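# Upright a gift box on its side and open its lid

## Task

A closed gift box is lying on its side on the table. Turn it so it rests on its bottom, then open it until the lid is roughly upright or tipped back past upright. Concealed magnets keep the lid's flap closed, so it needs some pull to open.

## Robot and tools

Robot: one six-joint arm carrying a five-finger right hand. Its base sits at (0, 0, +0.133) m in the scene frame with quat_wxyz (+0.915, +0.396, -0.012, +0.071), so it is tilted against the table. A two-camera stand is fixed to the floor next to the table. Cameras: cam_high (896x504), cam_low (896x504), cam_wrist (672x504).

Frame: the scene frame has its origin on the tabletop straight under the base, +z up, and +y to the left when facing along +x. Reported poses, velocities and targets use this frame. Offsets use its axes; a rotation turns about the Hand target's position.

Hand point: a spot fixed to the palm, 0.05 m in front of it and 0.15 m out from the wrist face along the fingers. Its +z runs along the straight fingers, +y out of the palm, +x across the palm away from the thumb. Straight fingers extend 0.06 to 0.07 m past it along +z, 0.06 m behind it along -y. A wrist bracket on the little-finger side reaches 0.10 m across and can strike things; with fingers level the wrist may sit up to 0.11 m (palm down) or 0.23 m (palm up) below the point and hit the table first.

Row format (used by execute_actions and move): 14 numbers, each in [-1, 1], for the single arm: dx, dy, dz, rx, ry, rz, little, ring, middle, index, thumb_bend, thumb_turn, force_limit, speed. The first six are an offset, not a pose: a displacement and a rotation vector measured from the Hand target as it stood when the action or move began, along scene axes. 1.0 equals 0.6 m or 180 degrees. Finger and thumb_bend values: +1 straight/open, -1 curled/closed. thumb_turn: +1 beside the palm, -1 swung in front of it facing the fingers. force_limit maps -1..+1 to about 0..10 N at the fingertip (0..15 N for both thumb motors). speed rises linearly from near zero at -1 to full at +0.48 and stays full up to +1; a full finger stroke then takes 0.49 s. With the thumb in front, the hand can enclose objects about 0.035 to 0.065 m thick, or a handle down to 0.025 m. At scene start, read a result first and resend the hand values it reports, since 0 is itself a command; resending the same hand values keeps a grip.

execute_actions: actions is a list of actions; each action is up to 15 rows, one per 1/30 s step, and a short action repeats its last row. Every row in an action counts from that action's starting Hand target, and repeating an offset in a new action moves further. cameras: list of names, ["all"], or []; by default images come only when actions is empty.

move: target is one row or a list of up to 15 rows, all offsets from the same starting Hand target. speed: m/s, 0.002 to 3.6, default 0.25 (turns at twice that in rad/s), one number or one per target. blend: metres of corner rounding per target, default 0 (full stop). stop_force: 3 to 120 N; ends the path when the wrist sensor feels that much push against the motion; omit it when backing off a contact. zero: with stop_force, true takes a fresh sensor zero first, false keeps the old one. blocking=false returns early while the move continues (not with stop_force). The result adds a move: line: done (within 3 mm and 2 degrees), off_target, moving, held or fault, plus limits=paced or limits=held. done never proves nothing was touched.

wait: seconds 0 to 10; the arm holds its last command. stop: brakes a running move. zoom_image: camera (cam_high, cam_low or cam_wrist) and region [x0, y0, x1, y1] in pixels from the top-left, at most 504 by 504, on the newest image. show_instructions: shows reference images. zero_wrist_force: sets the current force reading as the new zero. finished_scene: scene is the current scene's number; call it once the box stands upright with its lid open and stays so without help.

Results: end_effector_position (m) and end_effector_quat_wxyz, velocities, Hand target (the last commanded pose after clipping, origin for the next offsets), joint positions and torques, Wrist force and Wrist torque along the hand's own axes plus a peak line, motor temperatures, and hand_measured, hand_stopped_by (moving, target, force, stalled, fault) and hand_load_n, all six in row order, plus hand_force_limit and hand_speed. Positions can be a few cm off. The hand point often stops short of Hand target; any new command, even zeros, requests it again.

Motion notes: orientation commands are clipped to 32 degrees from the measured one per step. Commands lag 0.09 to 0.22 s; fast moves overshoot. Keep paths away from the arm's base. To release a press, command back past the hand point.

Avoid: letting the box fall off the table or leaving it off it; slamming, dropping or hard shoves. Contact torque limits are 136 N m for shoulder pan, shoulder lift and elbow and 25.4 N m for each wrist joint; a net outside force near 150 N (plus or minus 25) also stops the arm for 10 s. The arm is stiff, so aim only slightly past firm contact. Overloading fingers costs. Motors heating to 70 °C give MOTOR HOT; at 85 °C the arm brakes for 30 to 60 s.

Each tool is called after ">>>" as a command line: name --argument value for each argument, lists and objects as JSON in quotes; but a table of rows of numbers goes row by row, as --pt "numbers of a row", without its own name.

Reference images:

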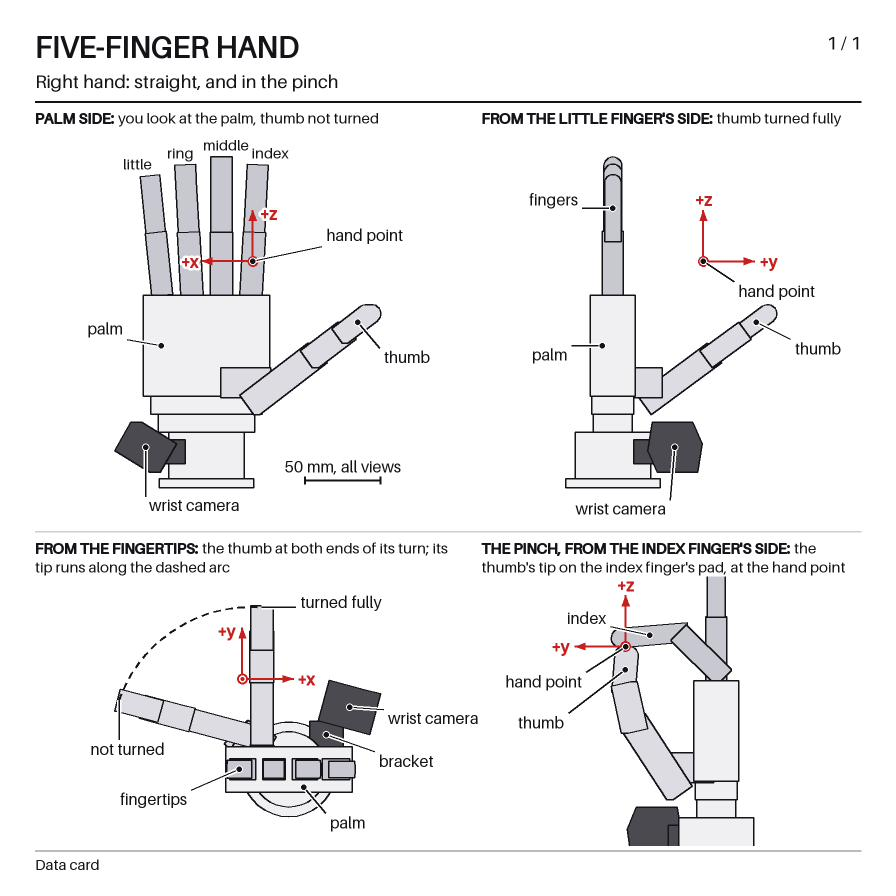

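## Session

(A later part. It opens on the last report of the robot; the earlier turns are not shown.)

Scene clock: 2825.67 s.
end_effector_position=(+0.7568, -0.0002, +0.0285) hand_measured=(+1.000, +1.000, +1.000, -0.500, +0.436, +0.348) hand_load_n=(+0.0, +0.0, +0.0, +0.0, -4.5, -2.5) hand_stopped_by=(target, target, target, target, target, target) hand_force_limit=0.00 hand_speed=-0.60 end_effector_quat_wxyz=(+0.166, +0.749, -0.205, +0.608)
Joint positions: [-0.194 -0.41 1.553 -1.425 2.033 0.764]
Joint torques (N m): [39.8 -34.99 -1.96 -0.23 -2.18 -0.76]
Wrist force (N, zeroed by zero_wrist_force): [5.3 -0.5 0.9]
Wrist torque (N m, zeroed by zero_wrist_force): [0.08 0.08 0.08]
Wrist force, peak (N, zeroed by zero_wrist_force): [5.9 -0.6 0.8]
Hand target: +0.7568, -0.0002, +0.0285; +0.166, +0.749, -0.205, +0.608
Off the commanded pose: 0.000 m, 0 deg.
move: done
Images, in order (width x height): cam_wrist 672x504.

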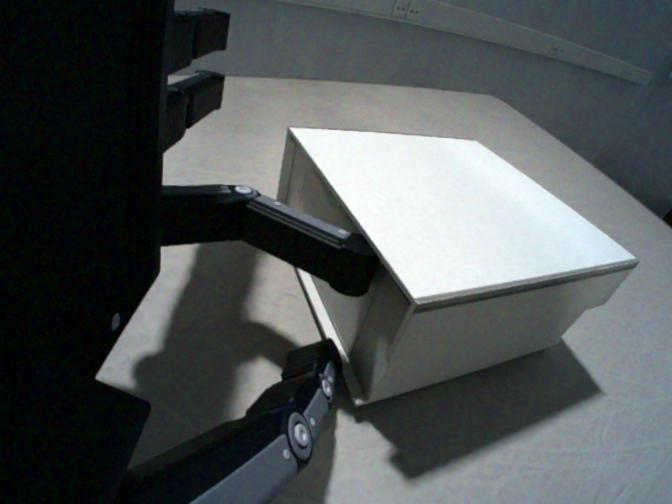

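>>> wait --seconds 0 --cameras '["cam_high", "cam_low"]'

>>> zoom_image --camera "cam_high" --region '[415, 300, 485, 380]'

>>> zoom_image --camera "cam_high" --region '[420, 345, 480, 375]'

>>> zoom_image --camera "cam_low" --region '[500, 220, 620, 300]'

Scene clock: 2831.53 s.
end_effector_position=(+0.7568, -0.0002, +0.0285) hand_measured=(+1.000, +1.000, +1.000, -0.500, +0.436, +0.348) hand_load_n=(+0.0, +0.0, +0.0, +0.0, -4.5, -2.5) hand_stopped_by=(target, target, target, target, target, target) hand_force_limit=0.00 hand_speed=-0.60 end_effector_quat_wxyz=(+0.166, +0.749, -0.205, +0.608)
Joint positions: [-0.194 -0.41 1.553 -1.425 2.033 0.764]
Joint torques (N m): [32.14 -25.51 -8.69 -3 -2.12 0.74]
Wrist force (N, zeroed by zero_wrist_force): [4.7 -0.7 1.1]
Wrist torque (N m, zeroed by zero_wrist_force): [0.03 0.08 0.07]
Wrist force, peak (N, zeroed by zero_wrist_force): [5.8 -0.7 0.8]
Hand target: +0.7568, -0.0002, +0.0285; +0.166, +0.749, -0.205, +0.608
Off the commanded pose: 0.000 m, 0 deg.
Images, in order (width x height): cam_high 896x504, cam_low 896x504.

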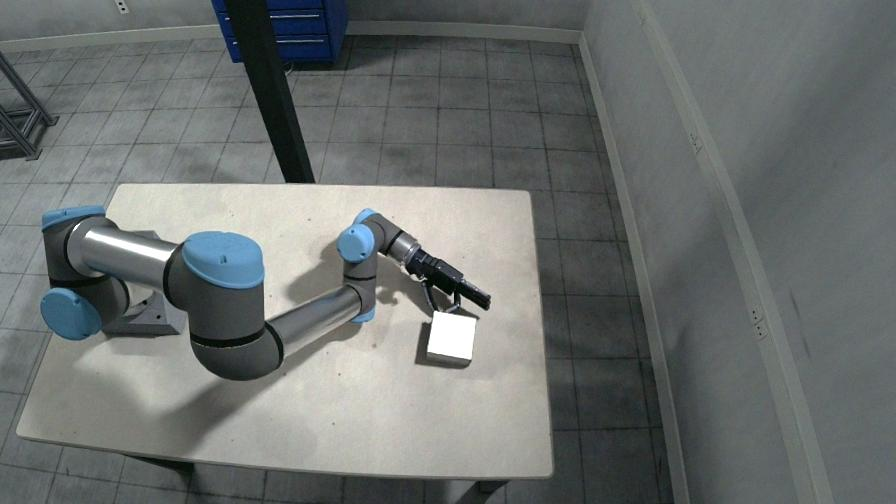

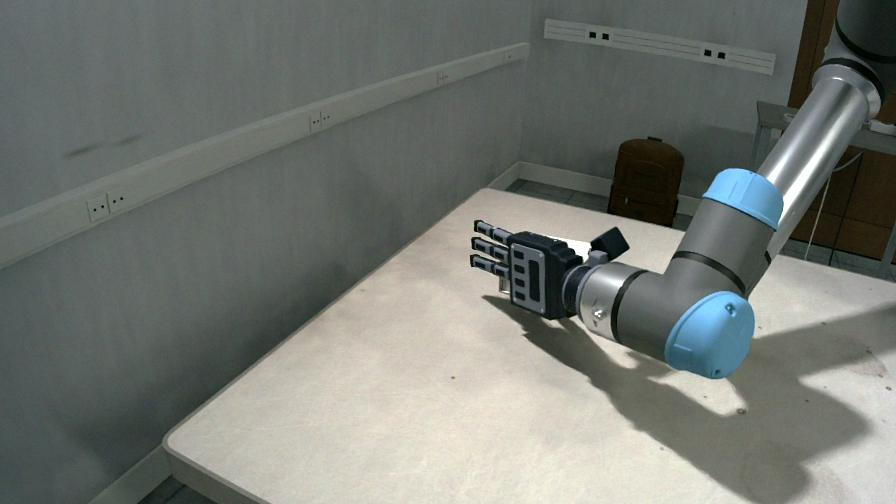

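Scaled by 6.300 from the camera's 896x504 image, which has a finer 1280x720 frame.

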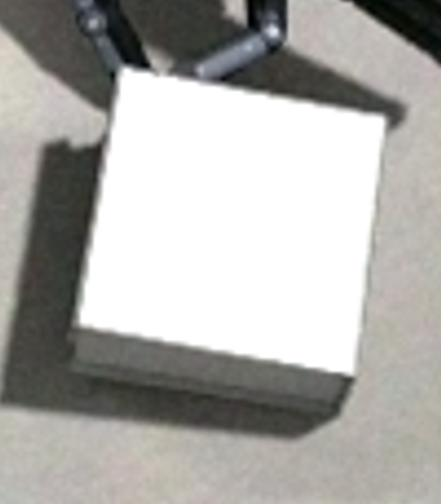

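Scaled by 8.400 from the camera's 896x504 image, which has a finer 1280x720 frame.

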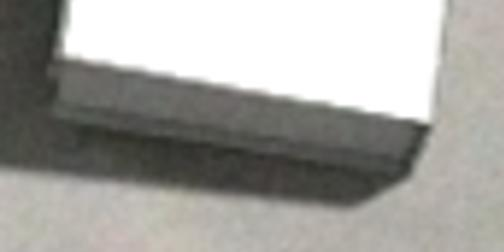

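Scaled by 4.200 from the camera's 896x504 image, which has a finer 1280x720 frame.

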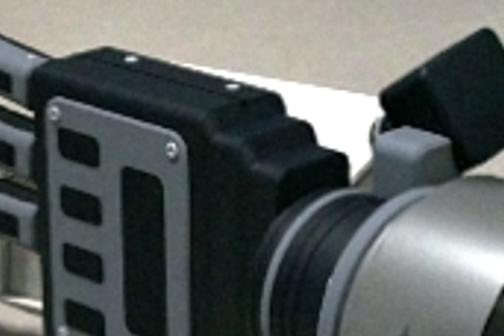

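>>> move --target '[0,0,0.005,0,0,0,1,1,1,-0.5,0.439,0.348,0.0,-0.6]' --speed 0.01 --cameras '["cam_wrist", "cam_high"]'

>>> zoom_image --camera "cam_wrist" --region '[260, 100, 660, 420]'

>>> zoom_image --camera "cam_high" --region '[420, 345, 480, 375]'

Scene clock: 2842.63 s.
end_effector_position=(+0.7568, -0.0002, +0.0316) hand_measured=(+1.000, +1.000, +1.000, -0.500, +0.438, +0.348) hand_load_n=(+0.0, +0.0, +0.0, +0.0, +0.0, +0.0) hand_stopped_by=(target, target, target, target, target, target) hand_force_limit=0.00 hand_speed=-0.60 end_effector_quat_wxyz=(+0.166, +0.749, -0.205, +0.608)
Joint positions: [-0.19 -0.415 1.555 -1.423 2.037 0.763]
Joint torques (N m): [43.91 -39.05 0.82 1 -0.4 -1.26]
Wrist force (N, zeroed by zero_wrist_force): [0.0 0.2 0.0]
Wrist torque (N m, zeroed by zero_wrist_force): [0.07 0.13 0.02]
Wrist force, peak (N, zeroed by zero_wrist_force): [5.8 -0.6 0.6]
Hand target: +0.7568, -0.0002, +0.0315; +0.166, +0.749, -0.205, +0.608
Off the commanded pose: 0.000 m, 0 deg.
move: done
Images, in order (width x height): cam_high 896x504, cam_wrist 672x504.

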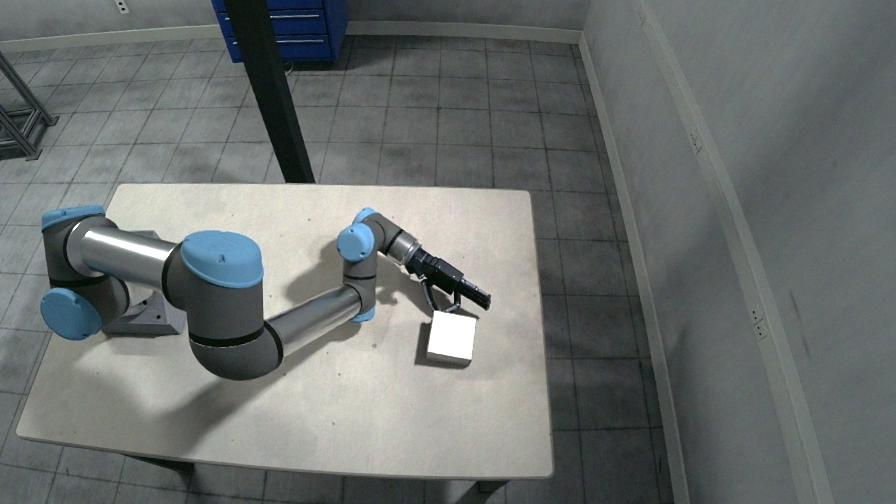

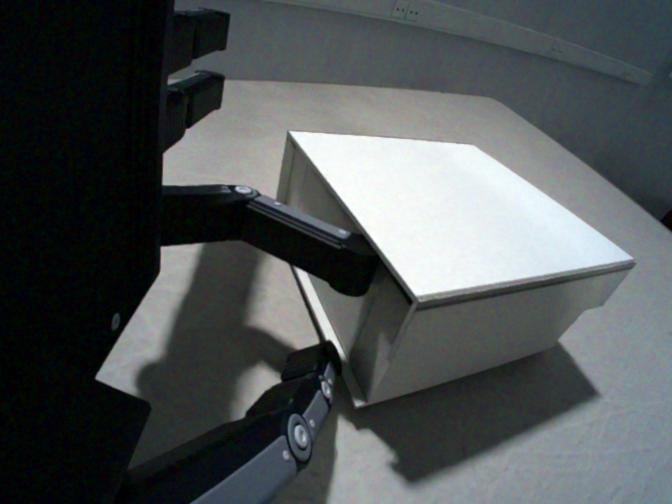

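Scaled by 1.260 from the camera's 672x504 image, which has a finer 960x720 frame.

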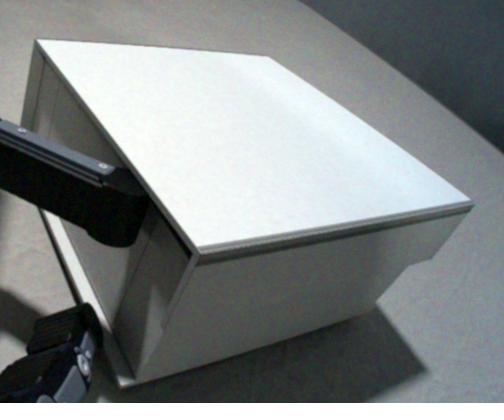

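Scaled by 8.400 from the camera's 896x504 image, which has a finer 1280x720 frame.

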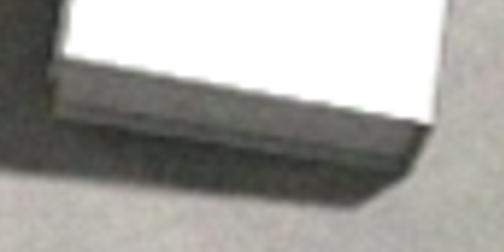

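>>> move --target '[0,0,0.01,0,0,0,1,1,1,-0.5,0.35,0.30,0.0,-0.6]' --speed 0.015 --cameras '["cam_wrist"]'

>>> zoom_image --camera "cam_wrist" --region '[260, 100, 660, 420]'

Scene clock: 2848.17 s.
end_effector_position=(+0.7569, -0.0002, +0.0376) hand_measured=(+1.000, +1.000, +1.000, -0.500, +0.350, +0.300) hand_load_n=(+0.0, +0.0, +0.0, +0.0, +0.0, +0.0) hand_stopped_by=(target, target, target, target, target, target) hand_force_limit=0.00 hand_speed=-0.60 end_effector_quat_wxyz=(+0.166, +0.749, -0.205, +0.608)
Joint positions: [-0.182 -0.423 1.557 -1.418 2.044 0.761]
Joint torques (N m): [37.83 -33.86 0.06 0.57 -0.88 -1.02]
Wrist force (N, zeroed by zero_wrist_force): [0.1 0.3 -0.1]
Wrist torque (N m, zeroed by zero_wrist_force): [0.10 0.18 -0.01]
Wrist force, peak (N, zeroed by zero_wrist_force): [1.1 -0.1 -0.4]
Hand target: +0.7568, -0.0002, +0.0375; +0.166, +0.749, -0.205, +0.608
Off the commanded pose: 0.000 m, 0 deg.
move: done
Images, in order (width x height): cam_wrist 672x504.

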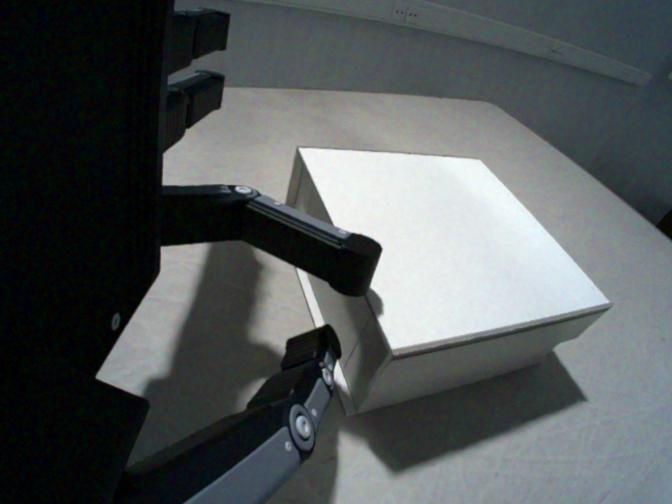

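Scaled by 1.260 from the camera's 672x504 image, which has a finer 960x720 frame.

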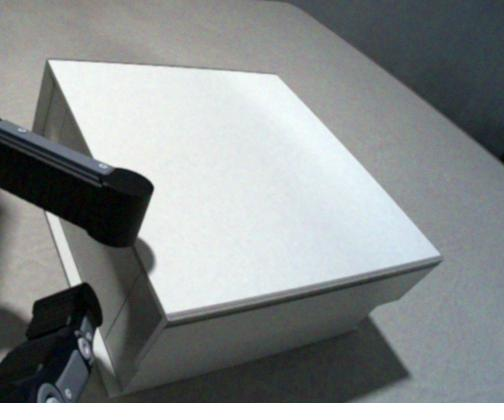

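>>> move --pt "0.0032 0.0332 0 0 0 0 1 1 1 -0.5 0.127 0.251 0.0 -0.5" --pt "0.0032 0.0332 -0.0125 -0.0501 0.02158 0.09233 1 1 1 -0.5 0.127 0.251 0.0 -0.5" --speed 0.05 --cameras '["all"]'

>>> zoom_image --camera "cam_high" --region '[400, 260, 500, 380]'

>>> zoom_image --camera "cam_wrist" --region '[280, 160, 480, 400]'

Scene clock: 2910.93 s.
end_effector_position=(+0.7587, +0.0196, +0.0300) hand_measured=(+1.000, +1.000, +1.000, -0.500, +0.128, +0.252) hand_load_n=(+0.0, +0.0, +0.0, +0.0, +0.0, +0.0) hand_stopped_by=(target, target, target, target, target, target) hand_force_limit=0.00 hand_speed=-0.50 end_effector_quat_wxyz=(+0.141, +0.776, -0.040, +0.614) end_effector_velocity=(+0.000, -0.001, +0.000) end_effector_angular_velocity=(+0.003, +0.000, -0.008)
Joint positions: [-0.241 -0.462 1.643 -1.269 1.811 0.612]
Joint velocities: [0.001 0 -0.002 -0.003 0.007 0.003]
Joint torques (N m): [46.55 -28.8 -8.44 -3.09 0.48 1.55]
Wrist force (N, zeroed by zero_wrist_force): [0.6 0.1 0.0]
Wrist torque (N m, zeroed by zero_wrist_force): [0.04 0.07 -0.01]
Wrist force, peak (N, zeroed by zero_wrist_force): [1.0 0.3 -0.2]
Hand target: +0.7588, +0.0197, +0.0300; +0.141, +0.775, -0.040, +0.614
Off the commanded pose: 0.000 m, 0 deg.
move: done

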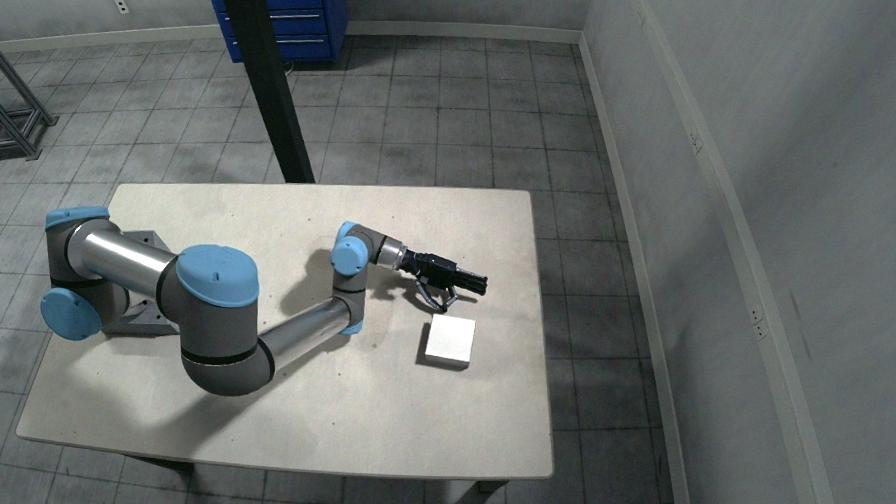

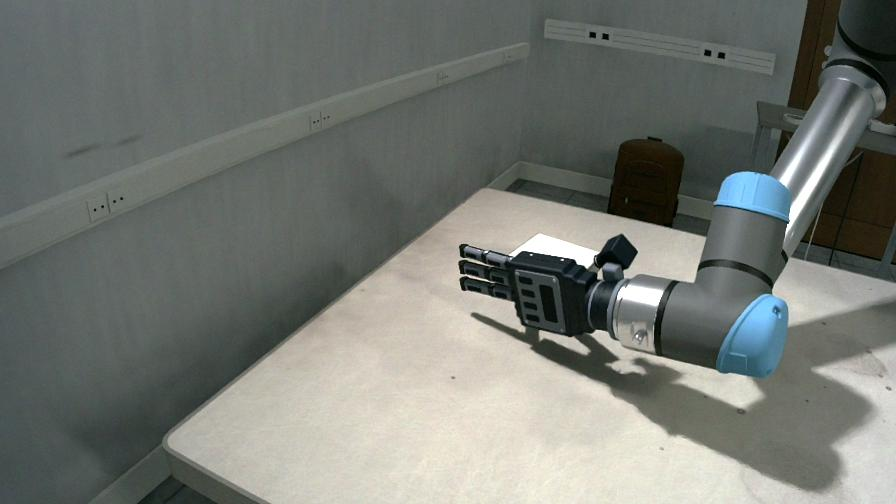

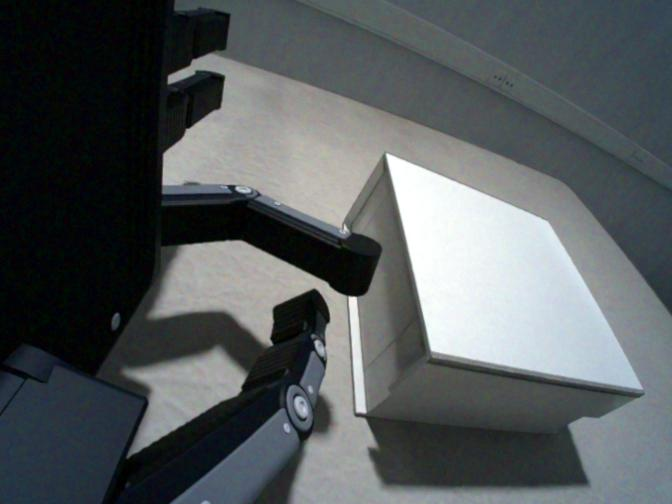

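Scaled by 4.200 from the camera's 896x504 image, which has a finer 1280x720 frame.

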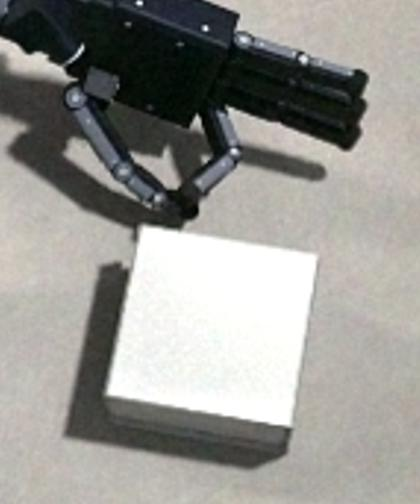

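Scaled by 2.100 from the camera's 672x504 image, which has a finer 960x720 frame.

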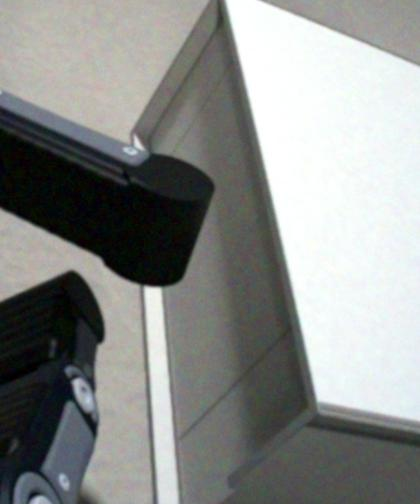

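>>> move --pt "-0.0132 0.0018 -0.0225 0 0 0 1 1 1 -0.5 0.10 0.2 0.0 -0.5" --pt "-0.0163 -0.0213 -0.0225 0 0 0 1 1 1 -0.5 0.10 0.2 0.0 -0.5" --speed 0.04 --cameras '["cam_wrist"]'

>>> zoom_image --camera "cam_wrist" --region '[280, 160, 480, 400]'

Scene clock: 2923.50 s.
end_effector_position=(+0.7490, +0.0068, +0.0165) hand_measured=(+1.000, +1.000, +1.000, -0.500, +0.100, +0.200) hand_load_n=(+0.0, +0.0, +0.0, +0.0, +0.0, +0.5) hand_stopped_by=(target, target, target, target, target, target) hand_force_limit=0.00 hand_speed=-0.50 end_effector_quat_wxyz=(+0.141, +0.775, -0.040, +0.614)
Joint positions: [-0.278 -0.472 1.682 -1.297 1.774 0.616]
Joint torques (N m): [48.66 -24.82 -9.7 0.44 0.21 1.13]
Wrist force (N, zeroed by zero_wrist_force): [0.9 0.2 -0.1]
Wrist torque (N m, zeroed by zero_wrist_force): [0.08 0.03 -0.09]
Wrist force, peak (N, zeroed by zero_wrist_force): [1.2 0.5 0.2]
Hand target: +0.7490, +0.0069, +0.0165; +0.141, +0.775, -0.040, +0.614
Off the commanded pose: 0.000 m, 0 deg.
move: done
Images, in order (width x height): cam_wrist 672x504.

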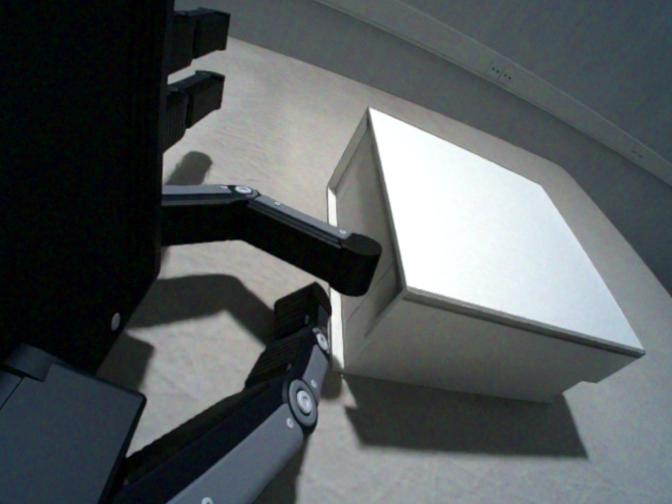

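Scaled by 2.100 from the camera's 672x504 image, which has a finer 960x720 frame.

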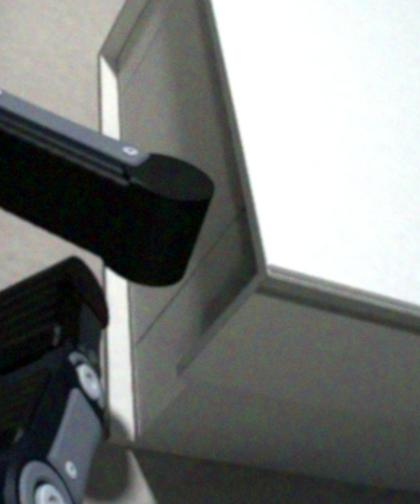

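>>> move --target '[0.007,-0.011,0,0,0,0,1,1,1,-0.5,0.10,0.2,0.0,-0.5]' --speed 0.03 --cameras '["cam_wrist"]'

>>> zoom_image --camera "cam_wrist" --region '[280, 160, 480, 400]'

Scene clock: 2929.37 s.
end_effector_position=(+0.7533, +0.0002, +0.0165) hand_measured=(+1.000, +1.000, +1.000, -0.500, +0.100, +0.200) hand_load_n=(+0.0, +0.0, +0.0, +0.0, +0.0, +0.0) hand_stopped_by=(target, target, target, target, target, target) hand_force_limit=0.00 hand_speed=-0.50 end_effector_quat_wxyz=(+0.141, +0.775, -0.040, +0.614)
Joint positions: [-0.285 -0.48 1.675 -1.283 1.767 0.616]
Joint torques (N m): [42.81 -33.19 -1.87 -0.81 -1.73 1.48]
Wrist force (N, zeroed by zero_wrist_force): [0.7 0.2 0.1]
Wrist torque (N m, zeroed by zero_wrist_force): [0.08 0.04 -0.09]
Wrist force, peak (N, zeroed by zero_wrist_force): [1.0 0.6 -0.3]
Hand target: +0.7532, +0.0003, +0.0165; +0.141, +0.775, -0.040, +0.614
Off the commanded pose: 0.000 m, 0 deg.
move: done
Images, in order (width x height): cam_wrist 672x504.

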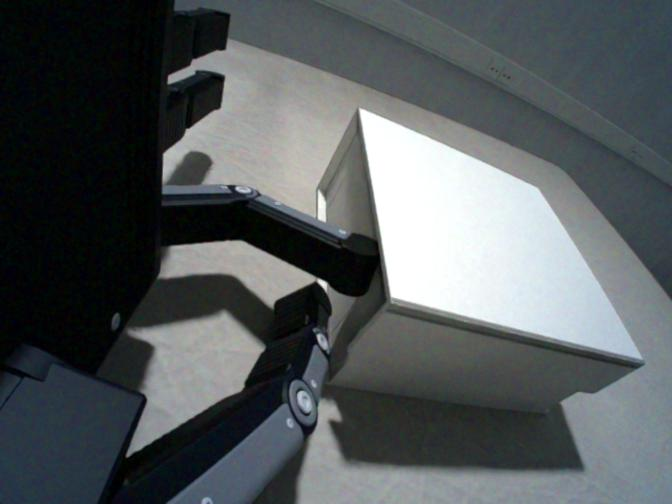

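Scaled by 2.100 from the camera's 672x504 image, which has a finer 960x720 frame.

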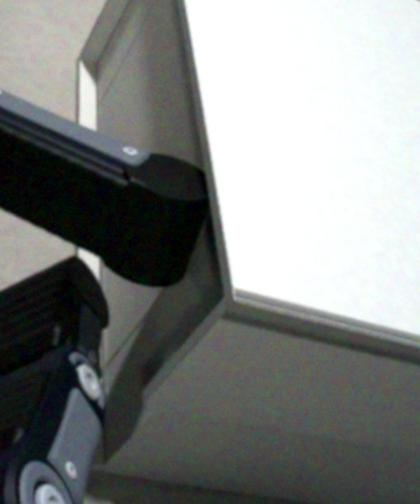

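>>> move --target '[-0.0007,-0.005,0,0,0,0,1,1,1,-0.5,0.10,0.2,0.0,-0.5]' --speed 0.03 --cameras '["cam_wrist"]'

>>> zoom_image --camera "cam_wrist" --region '[280, 160, 480, 400]'

Scene clock: 2934.00 s.
end_effector_position=(+0.7528, -0.0027, +0.0165) hand_measured=(+1.000, +1.000, +1.000, -0.500, +0.100, +0.200) hand_load_n=(+0.0, +0.0, +0.0, +0.0, +0.0, +0.5) hand_stopped_by=(target, target, target, target, target, target) hand_force_limit=0.00 hand_speed=-0.50 end_effector_quat_wxyz=(+0.141, +0.775, -0.040, +0.614)
Joint positions: [-0.289 -0.485 1.679 -1.282 1.763 0.617]
Joint torques (N m): [38.2 -34.93 0.17 1.49 -2.24 1.55]
Wrist force (N, zeroed by zero_wrist_force): [0.6 0.2 -0.2]
Wrist torque (N m, zeroed by zero_wrist_force): [0.09 0.09 -0.11]
Wrist force, peak (N, zeroed by zero_wrist_force): [1.2 0.1 -0.5]
Hand target: +0.7528, -0.0027, +0.0165; +0.141, +0.775, -0.040, +0.614
Off the commanded pose: 0.000 m, 0 deg.
move: done
Images, in order (width x height): cam_wrist 672x504.

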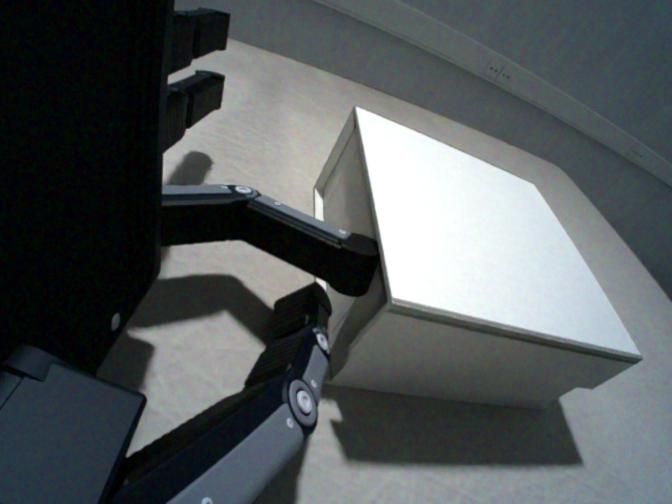

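Scaled by 2.100 from the camera's 672x504 image, which has a finer 960x720 frame.

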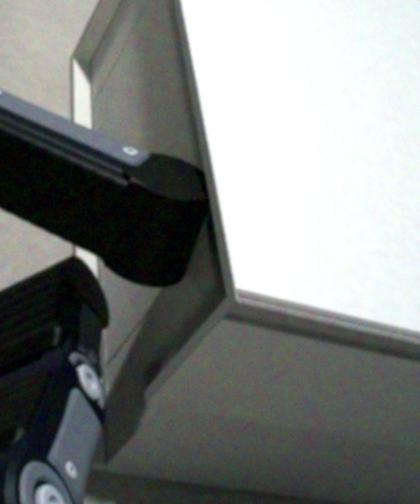

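>>> move --target '[0,0,0.0033,0,0,0,1,1,1,-0.5,0.10,0.2,0.0,-0.5]' --speed 0.01 --cameras '["cam_wrist"]'

>>> zoom_image --camera "cam_wrist" --region '[280, 160, 480, 400]'

Scene clock: 2938.37 s.
end_effector_position=(+0.7528, -0.0027, +0.0185) hand_measured=(+1.000, +1.000, +1.000, -0.500, +0.100, +0.200) hand_load_n=(+0.0, +0.0, +0.0, +0.0, +0.0, +0.5) hand_stopped_by=(target, target, target, target, target, target) hand_force_limit=0.00 hand_speed=-0.50 end_effector_quat_wxyz=(+0.141, +0.775, -0.040, +0.614)
Joint positions: [-0.286 -0.488 1.68 -1.28 1.766 0.616]
Joint torques (N m): [43.12 -39.21 3.58 1.48 -0.06 -1.41]
Wrist force (N, zeroed by zero_wrist_force): [0.2 0.2 0.1]
Wrist torque (N m, zeroed by zero_wrist_force): [0.09 0.12 -0.13]
Wrist force, peak (N, zeroed by zero_wrist_force): [1.5 0.2 -0.4]
Hand target: +0.7528, -0.0027, +0.0185; +0.141, +0.775, -0.040, +0.614
Off the commanded pose: 0.000 m, 0 deg.
move: done
Images, in order (width x height): cam_wrist 672x504.

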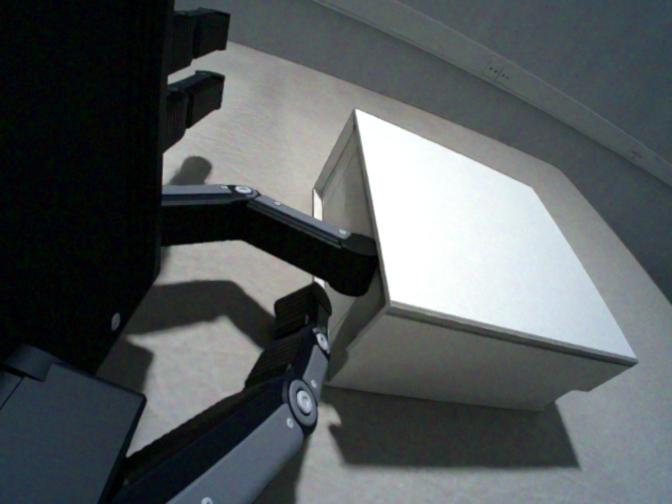

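Scaled by 2.100 from the camera's 672x504 image, which has a finer 960x720 frame.

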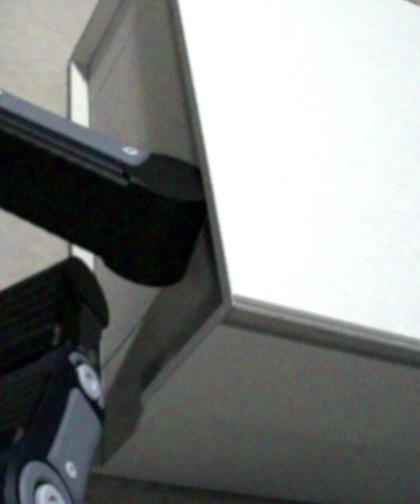

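>>> move --pt "0 0 0.0025 0 0 0 1 1 1 -0.5 0.10 0.2 0.0 -0.6" --pt "0 0 0.0025 0 0 0 1 1 1 -0.5 0.142 0.282 0.0 -0.6" --speed 0.01 --cameras '["cam_wrist"]'

>>> zoom_image --camera "cam_wrist" --region '[280, 160, 480, 400]'

Scene clock: 2944.77 s.
end_effector_position=(+0.7528, -0.0027, +0.0200) hand_measured=(+1.000, +1.000, +1.000, -0.500, +0.142, +0.282) hand_load_n=(+0.0, +0.0, +0.0, +0.0, +0.0, +0.0) hand_stopped_by=(target, target, target, target, target, target) hand_force_limit=0.00 hand_speed=-0.60 end_effector_quat_wxyz=(+0.141, +0.775, -0.040, +0.614)
Joint positions: [-0.284 -0.49 1.681 -1.279 1.768 0.616]
Joint torques (N m): [40.27 -35.1 2.01 0.32 -1.5 -1.33]
Wrist force (N, zeroed by zero_wrist_force): [0.2 0.2 0.3]
Wrist torque (N m, zeroed by zero_wrist_force): [0.06 0.09 -0.09]
Wrist force, peak (N, zeroed by zero_wrist_force): [0.9 0.6 0.0]
Hand target: +0.7528, -0.0027, +0.0200; +0.141, +0.775, -0.040, +0.614
Off the commanded pose: 0.000 m, 0 deg.
move: done
Images, in order (width x height): cam_wrist 672x504.

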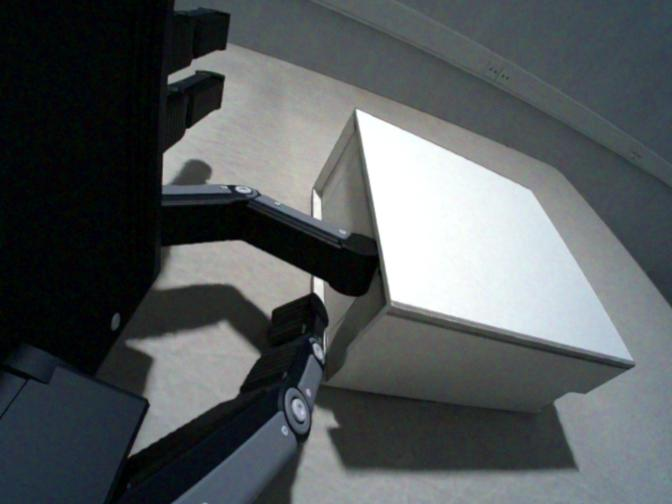

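Scaled by 2.100 from the camera's 672x504 image, which has a finer 960x720 frame.

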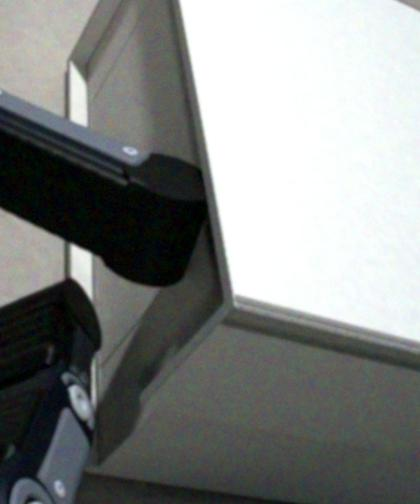

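>>> move --target '[0,0,0,0,0,0,1,1,1,-0.5,0.17,0.325,0.0,-0.6]' --speed 0.01

Scene clock: 2949.13 s.
end_effector_position=(+0.7528, -0.0027, +0.0200) hand_measured=(+1.000, +1.000, +1.000, -0.500, +0.166, +0.326) hand_load_n=(+0.0, +0.0, +0.5, -0.5, -4.0, -4.5) hand_stopped_by=(target, target, target, target, target, target) hand_force_limit=0.00 hand_speed=-0.60 end_effector_quat_wxyz=(+0.141, +0.775, -0.040, +0.614)
Joint positions: [-0.285 -0.49 1.681 -1.279 1.768 0.616]
Joint torques (N m): [33.81 -26.98 -4.63 -1.49 0.38 -0.19]
Wrist force (N, zeroed by zero_wrist_force): [6.2 1.9 0.8]
Wrist torque (N m, zeroed by zero_wrist_force): [0.13 0.07 -0.07]
Wrist force, peak (N, zeroed by zero_wrist_force): [7.0 2.1 1.3]
Hand target: +0.7528, -0.0027, +0.0200; +0.141, +0.775, -0.040, +0.614
Off the commanded pose: 0.000 m, 0 deg.
move: done

>>> move --pt "0 0 0.0033 0 0 0 1 1 1 -0.5 0.17 0.325 0.0 -0.6" --pt "0 0 0.0033 0 0 0 1 1 1 -0.5 0.199 0.372 0.0 -0.6" --pt "0 0 0.0067 0 0 0 1 1 1 -0.5 0.199 0.372 0.0 -0.6" --pt "0 0 0.0067 0 0 0 1 1 1 -0.5 0.231 0.414 0.0 -0.6" --speed 0.01 --cameras '["cam_wrist"]'

>>> zoom_image --camera "cam_wrist" --region '[280, 160, 480, 400]'

Scene clock: 2959.90 s.
end_effector_position=(+0.7528, -0.0027, +0.0240) hand_measured=(+1.000, +1.000, +1.000, -0.500, +0.228, +0.414) hand_load_n=(+0.0, +0.0, +0.0, +1.0, -6.0, -5.0) hand_stopped_by=(target, target, target, target, target, target) hand_force_limit=0.00 hand_speed=-0.60 end_effector_quat_wxyz=(+0.141, +0.775, -0.040, +0.614)
Joint positions: [-0.279 -0.496 1.683 -1.275 1.774 0.616]
Joint torques (N m): [37.28 -32.9 -0.22 -0.35 -2.04 -0.34]
Wrist force (N, zeroed by zero_wrist_force): [4.7 1.1 1.3]
Wrist torque (N m, zeroed by zero_wrist_force): [0.09 0.08 0.00]
Wrist force, peak (N, zeroed by zero_wrist_force): [7.4 1.5 1.2]
Hand target: +0.7528, -0.0027, +0.0240; +0.141, +0.775, -0.040, +0.614
Off the commanded pose: 0.000 m, 0 deg.
move: done
Images, in order (width x height): cam_wrist 672x504.

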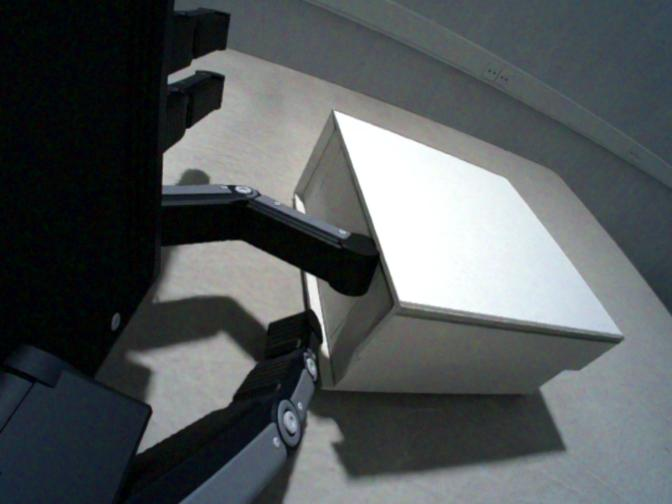

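Scaled by 2.100 from the camera's 672x504 image, which has a finer 960x720 frame.

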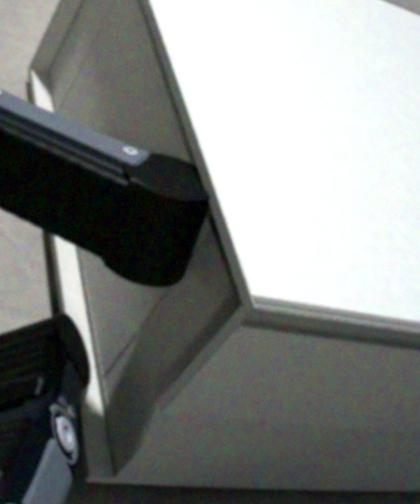

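>>> move --pt "0 0 0.0033 0 0 0 1 1 1 -0.5 0.228 0.414 0.0 -0.6" --pt "0 0 0.0033 0 0 0 1 1 1 -0.5 0.225 0.489 0.0 -0.6" --speed 0.01 --cameras '["cam_wrist"]'

>>> zoom_image --camera "cam_wrist" --region '[260, 100, 660, 420]'

Scene clock: 2978.33 s.
end_effector_position=(+0.7528, -0.0027, +0.0260) hand_measured=(+1.000, +1.000, +1.000, -0.500, +0.224, +0.488) hand_load_n=(+0.0, +0.0, +0.0, +0.0, -2.0, -6.0) hand_stopped_by=(target, target, target, target, target, target) hand_force_limit=0.00 hand_speed=-0.60 end_effector_quat_wxyz=(+0.141, +0.775, -0.040, +0.614)
Joint positions: [-0.276 -0.499 1.684 -1.274 1.776 0.615]
Joint torques (N m): [37.77 -33.41 0.67 -0.21 -2.24 0.4]
Wrist force (N, zeroed by zero_wrist_force): [5.6 3.8 -1.6]
Wrist torque (N m, zeroed by zero_wrist_force): [0.14 -0.06 -0.09]
Wrist force, peak (N, zeroed by zero_wrist_force): [7.6 3.7 -1.7]
Hand target: +0.7528, -0.0027, +0.0260; +0.141, +0.775, -0.040, +0.614
Off the commanded pose: 0.000 m, 0 deg.
move: done
Images, in order (width x height): cam_wrist 672x504.

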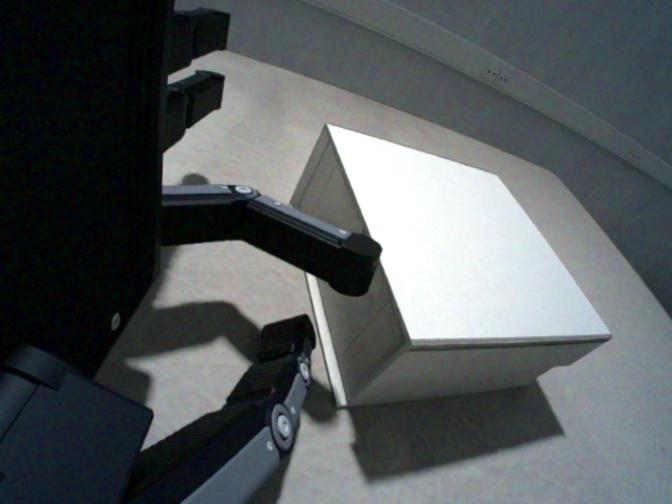

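Scaled by 1.260 from the camera's 672x504 image, which has a finer 960x720 frame.

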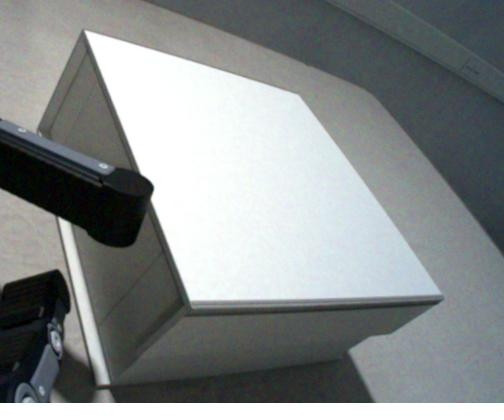

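>>> move --pt "0 0 0.005 0 0 0 1 1 1 -0.5 0.1 0.2 0.0 -0.5" --pt "0.0 0.06 0.03 0 0 0 1 1 1 -0.5 0.1 0.2 0.0 -0.5" --speed 0.06 --cameras '["all"]'

>>> zoom_image --camera "cam_high" --region '[400, 260, 500, 380]'

Scene clock: 3109.37 s.
end_effector_position=(+0.7528, +0.0334, +0.0440) hand_measured=(+1.000, +1.000, +1.000, -0.500, +0.100, +0.200) hand_load_n=(+0.0, -0.5, +0.0, +0.0, +0.0, +0.0) hand_stopped_by=(target, target, target, target, target, target) hand_force_limit=0.00 hand_speed=-0.50 end_effector_quat_wxyz=(+0.141, +0.775, -0.040, +0.614) end_effector_velocity=(+0.001, -0.003, +0.000) end_effector_angular_velocity=(+0.000, -0.003, -0.001)
Joint positions: [-0.206 -0.463 1.651 -1.278 1.847 0.609]
Joint velocities: [-0.003 -0.004 0.001 0 -0.005 0]
Joint torques (N m): [34.27 -43.11 4.82 -1.86 -3.3 -0.3]
Wrist force (N, zeroed by zero_wrist_force): [0.7 0.4 -0.1]
Wrist torque (N m, zeroed by zero_wrist_force): [0.09 0.07 0.00]
Wrist force, peak (N, zeroed by zero_wrist_force): [7.4 4.1 -1.6]
Hand target: +0.7528, +0.0333, +0.0440; +0.141, +0.775, -0.040, +0.614
Off the commanded pose: 0.000 m, 0 deg.
move: done

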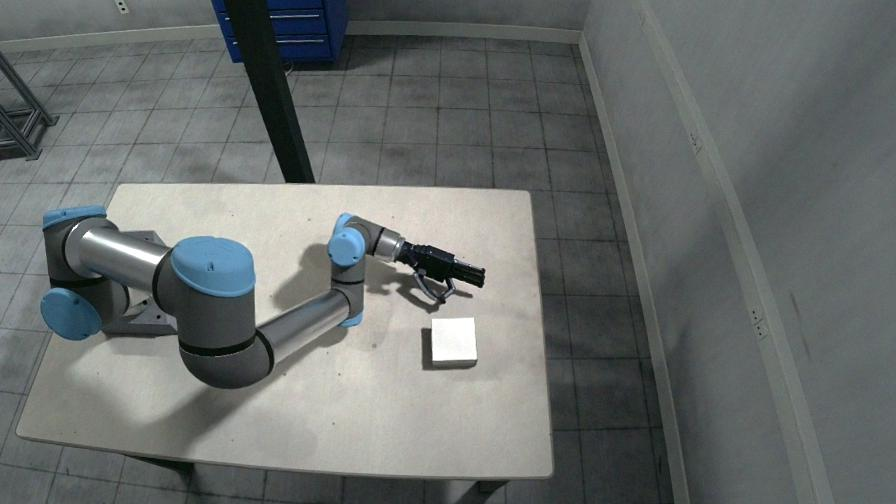

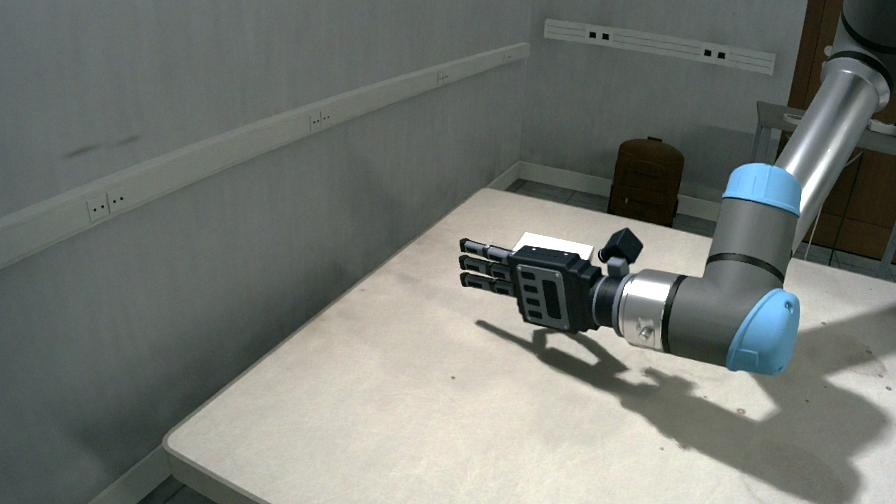

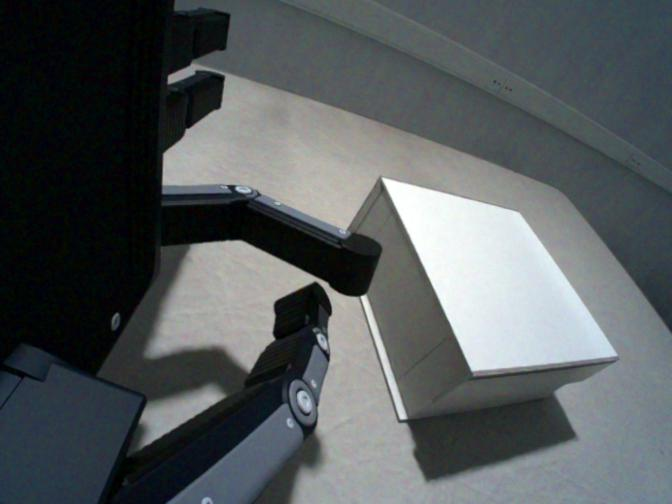

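Scaled by 4.200 from the camera's 896x504 image, which has a finer 1280x720 frame.

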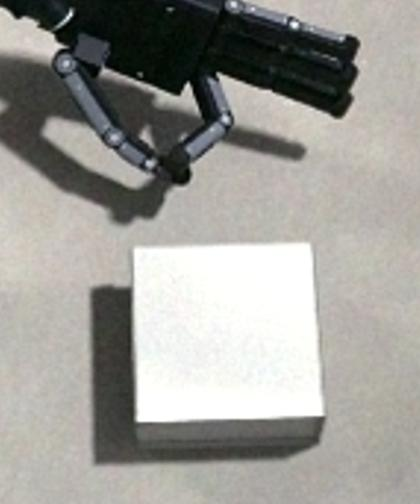

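>>> move --pt "0 0 0.127 0.053 -0.01224 0.02183 1 1 1 1 0.1 0.2 0.0 -0.2" --pt "-0.2212 -0.1732 0.127 0.053 -0.01224 0.02183 1 1 1 1 0.1 0.2 0.0 -0.2" --pt "-0.2212 -0.1732 0.0 0.053 -0.01224 0.02183 1 1 1 1 0.1 0.2 0.0 -0.2" --speed 0.15 --blend '[0.02, 0.02, 0]' --cameras '["all"]'

>>> zoom_image --camera "cam_high" --region '[350, 260, 500, 400]'

Scene clock: 3133.73 s.
end_effector_position=(+0.6201, -0.0706, +0.0441) hand_measured=(+1.000, +1.000, +1.000, +1.000, +0.100, +0.200) hand_load_n=(+0.0, +0.0, +0.0, +0.5, +0.0, +0.0) hand_stopped_by=(target, target, target, target, target, target) hand_force_limit=0.00 hand_speed=-0.20 end_effector_quat_wxyz=(+0.054, +0.773, -0.068, +0.628)
Joint positions: [-0.444 -0.813 2.179 -1.381 1.535 0.783]
Joint torques (N m): [26.38 -25.07 9.42 1.35 -1.15 0.02]
Wrist force (N, zeroed by zero_wrist_force): [0.6 0.2 -0.1]
Wrist torque (N m, zeroed by zero_wrist_force): [0.09 0.09 -0.10]
Wrist force, peak (N, zeroed by zero_wrist_force): [1.6 -0.2 0.1]
Hand target: +0.6200, -0.0706, +0.0440; +0.054, +0.774, -0.068, +0.628
Off the commanded pose: 0.000 m, 0 deg.
move: done

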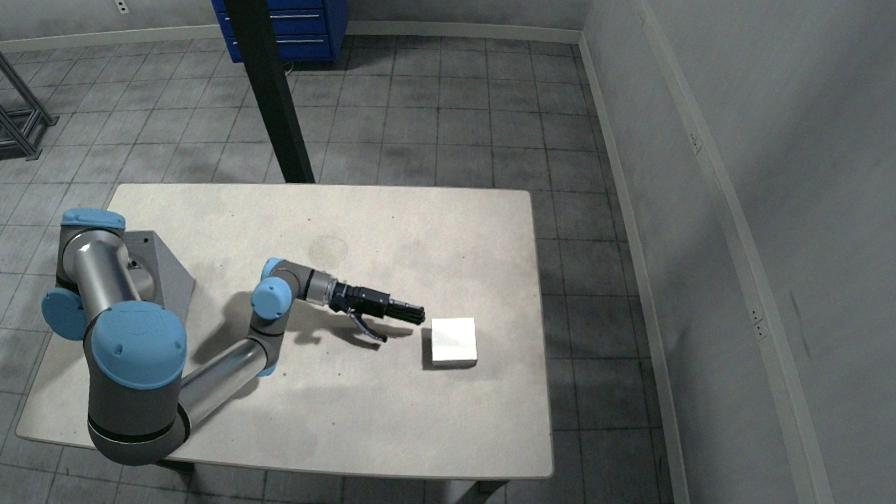

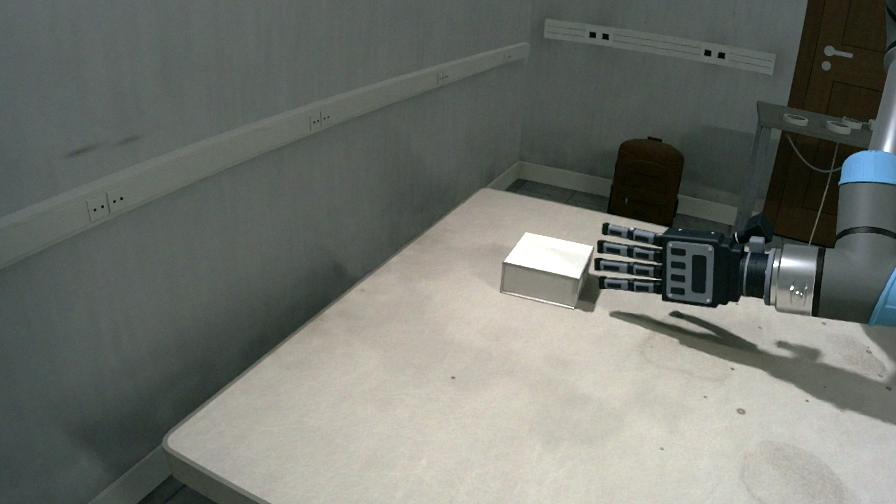

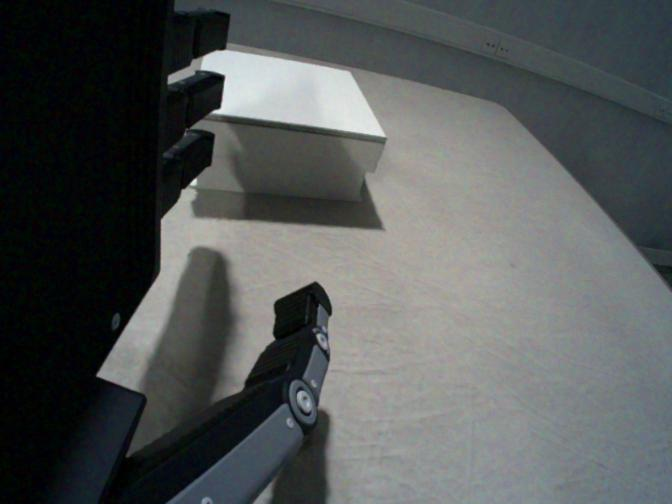

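Scaled by 3.360 from the camera's 896x504 image, which has a finer 1280x720 frame.

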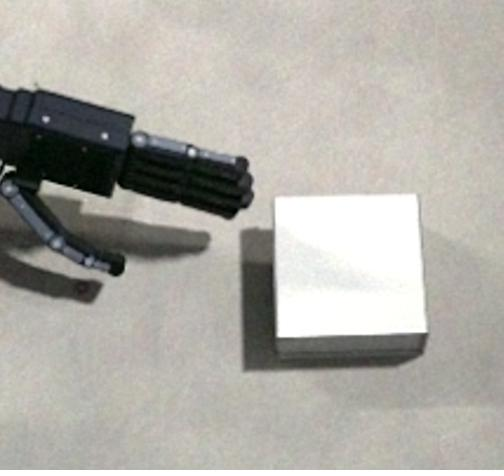

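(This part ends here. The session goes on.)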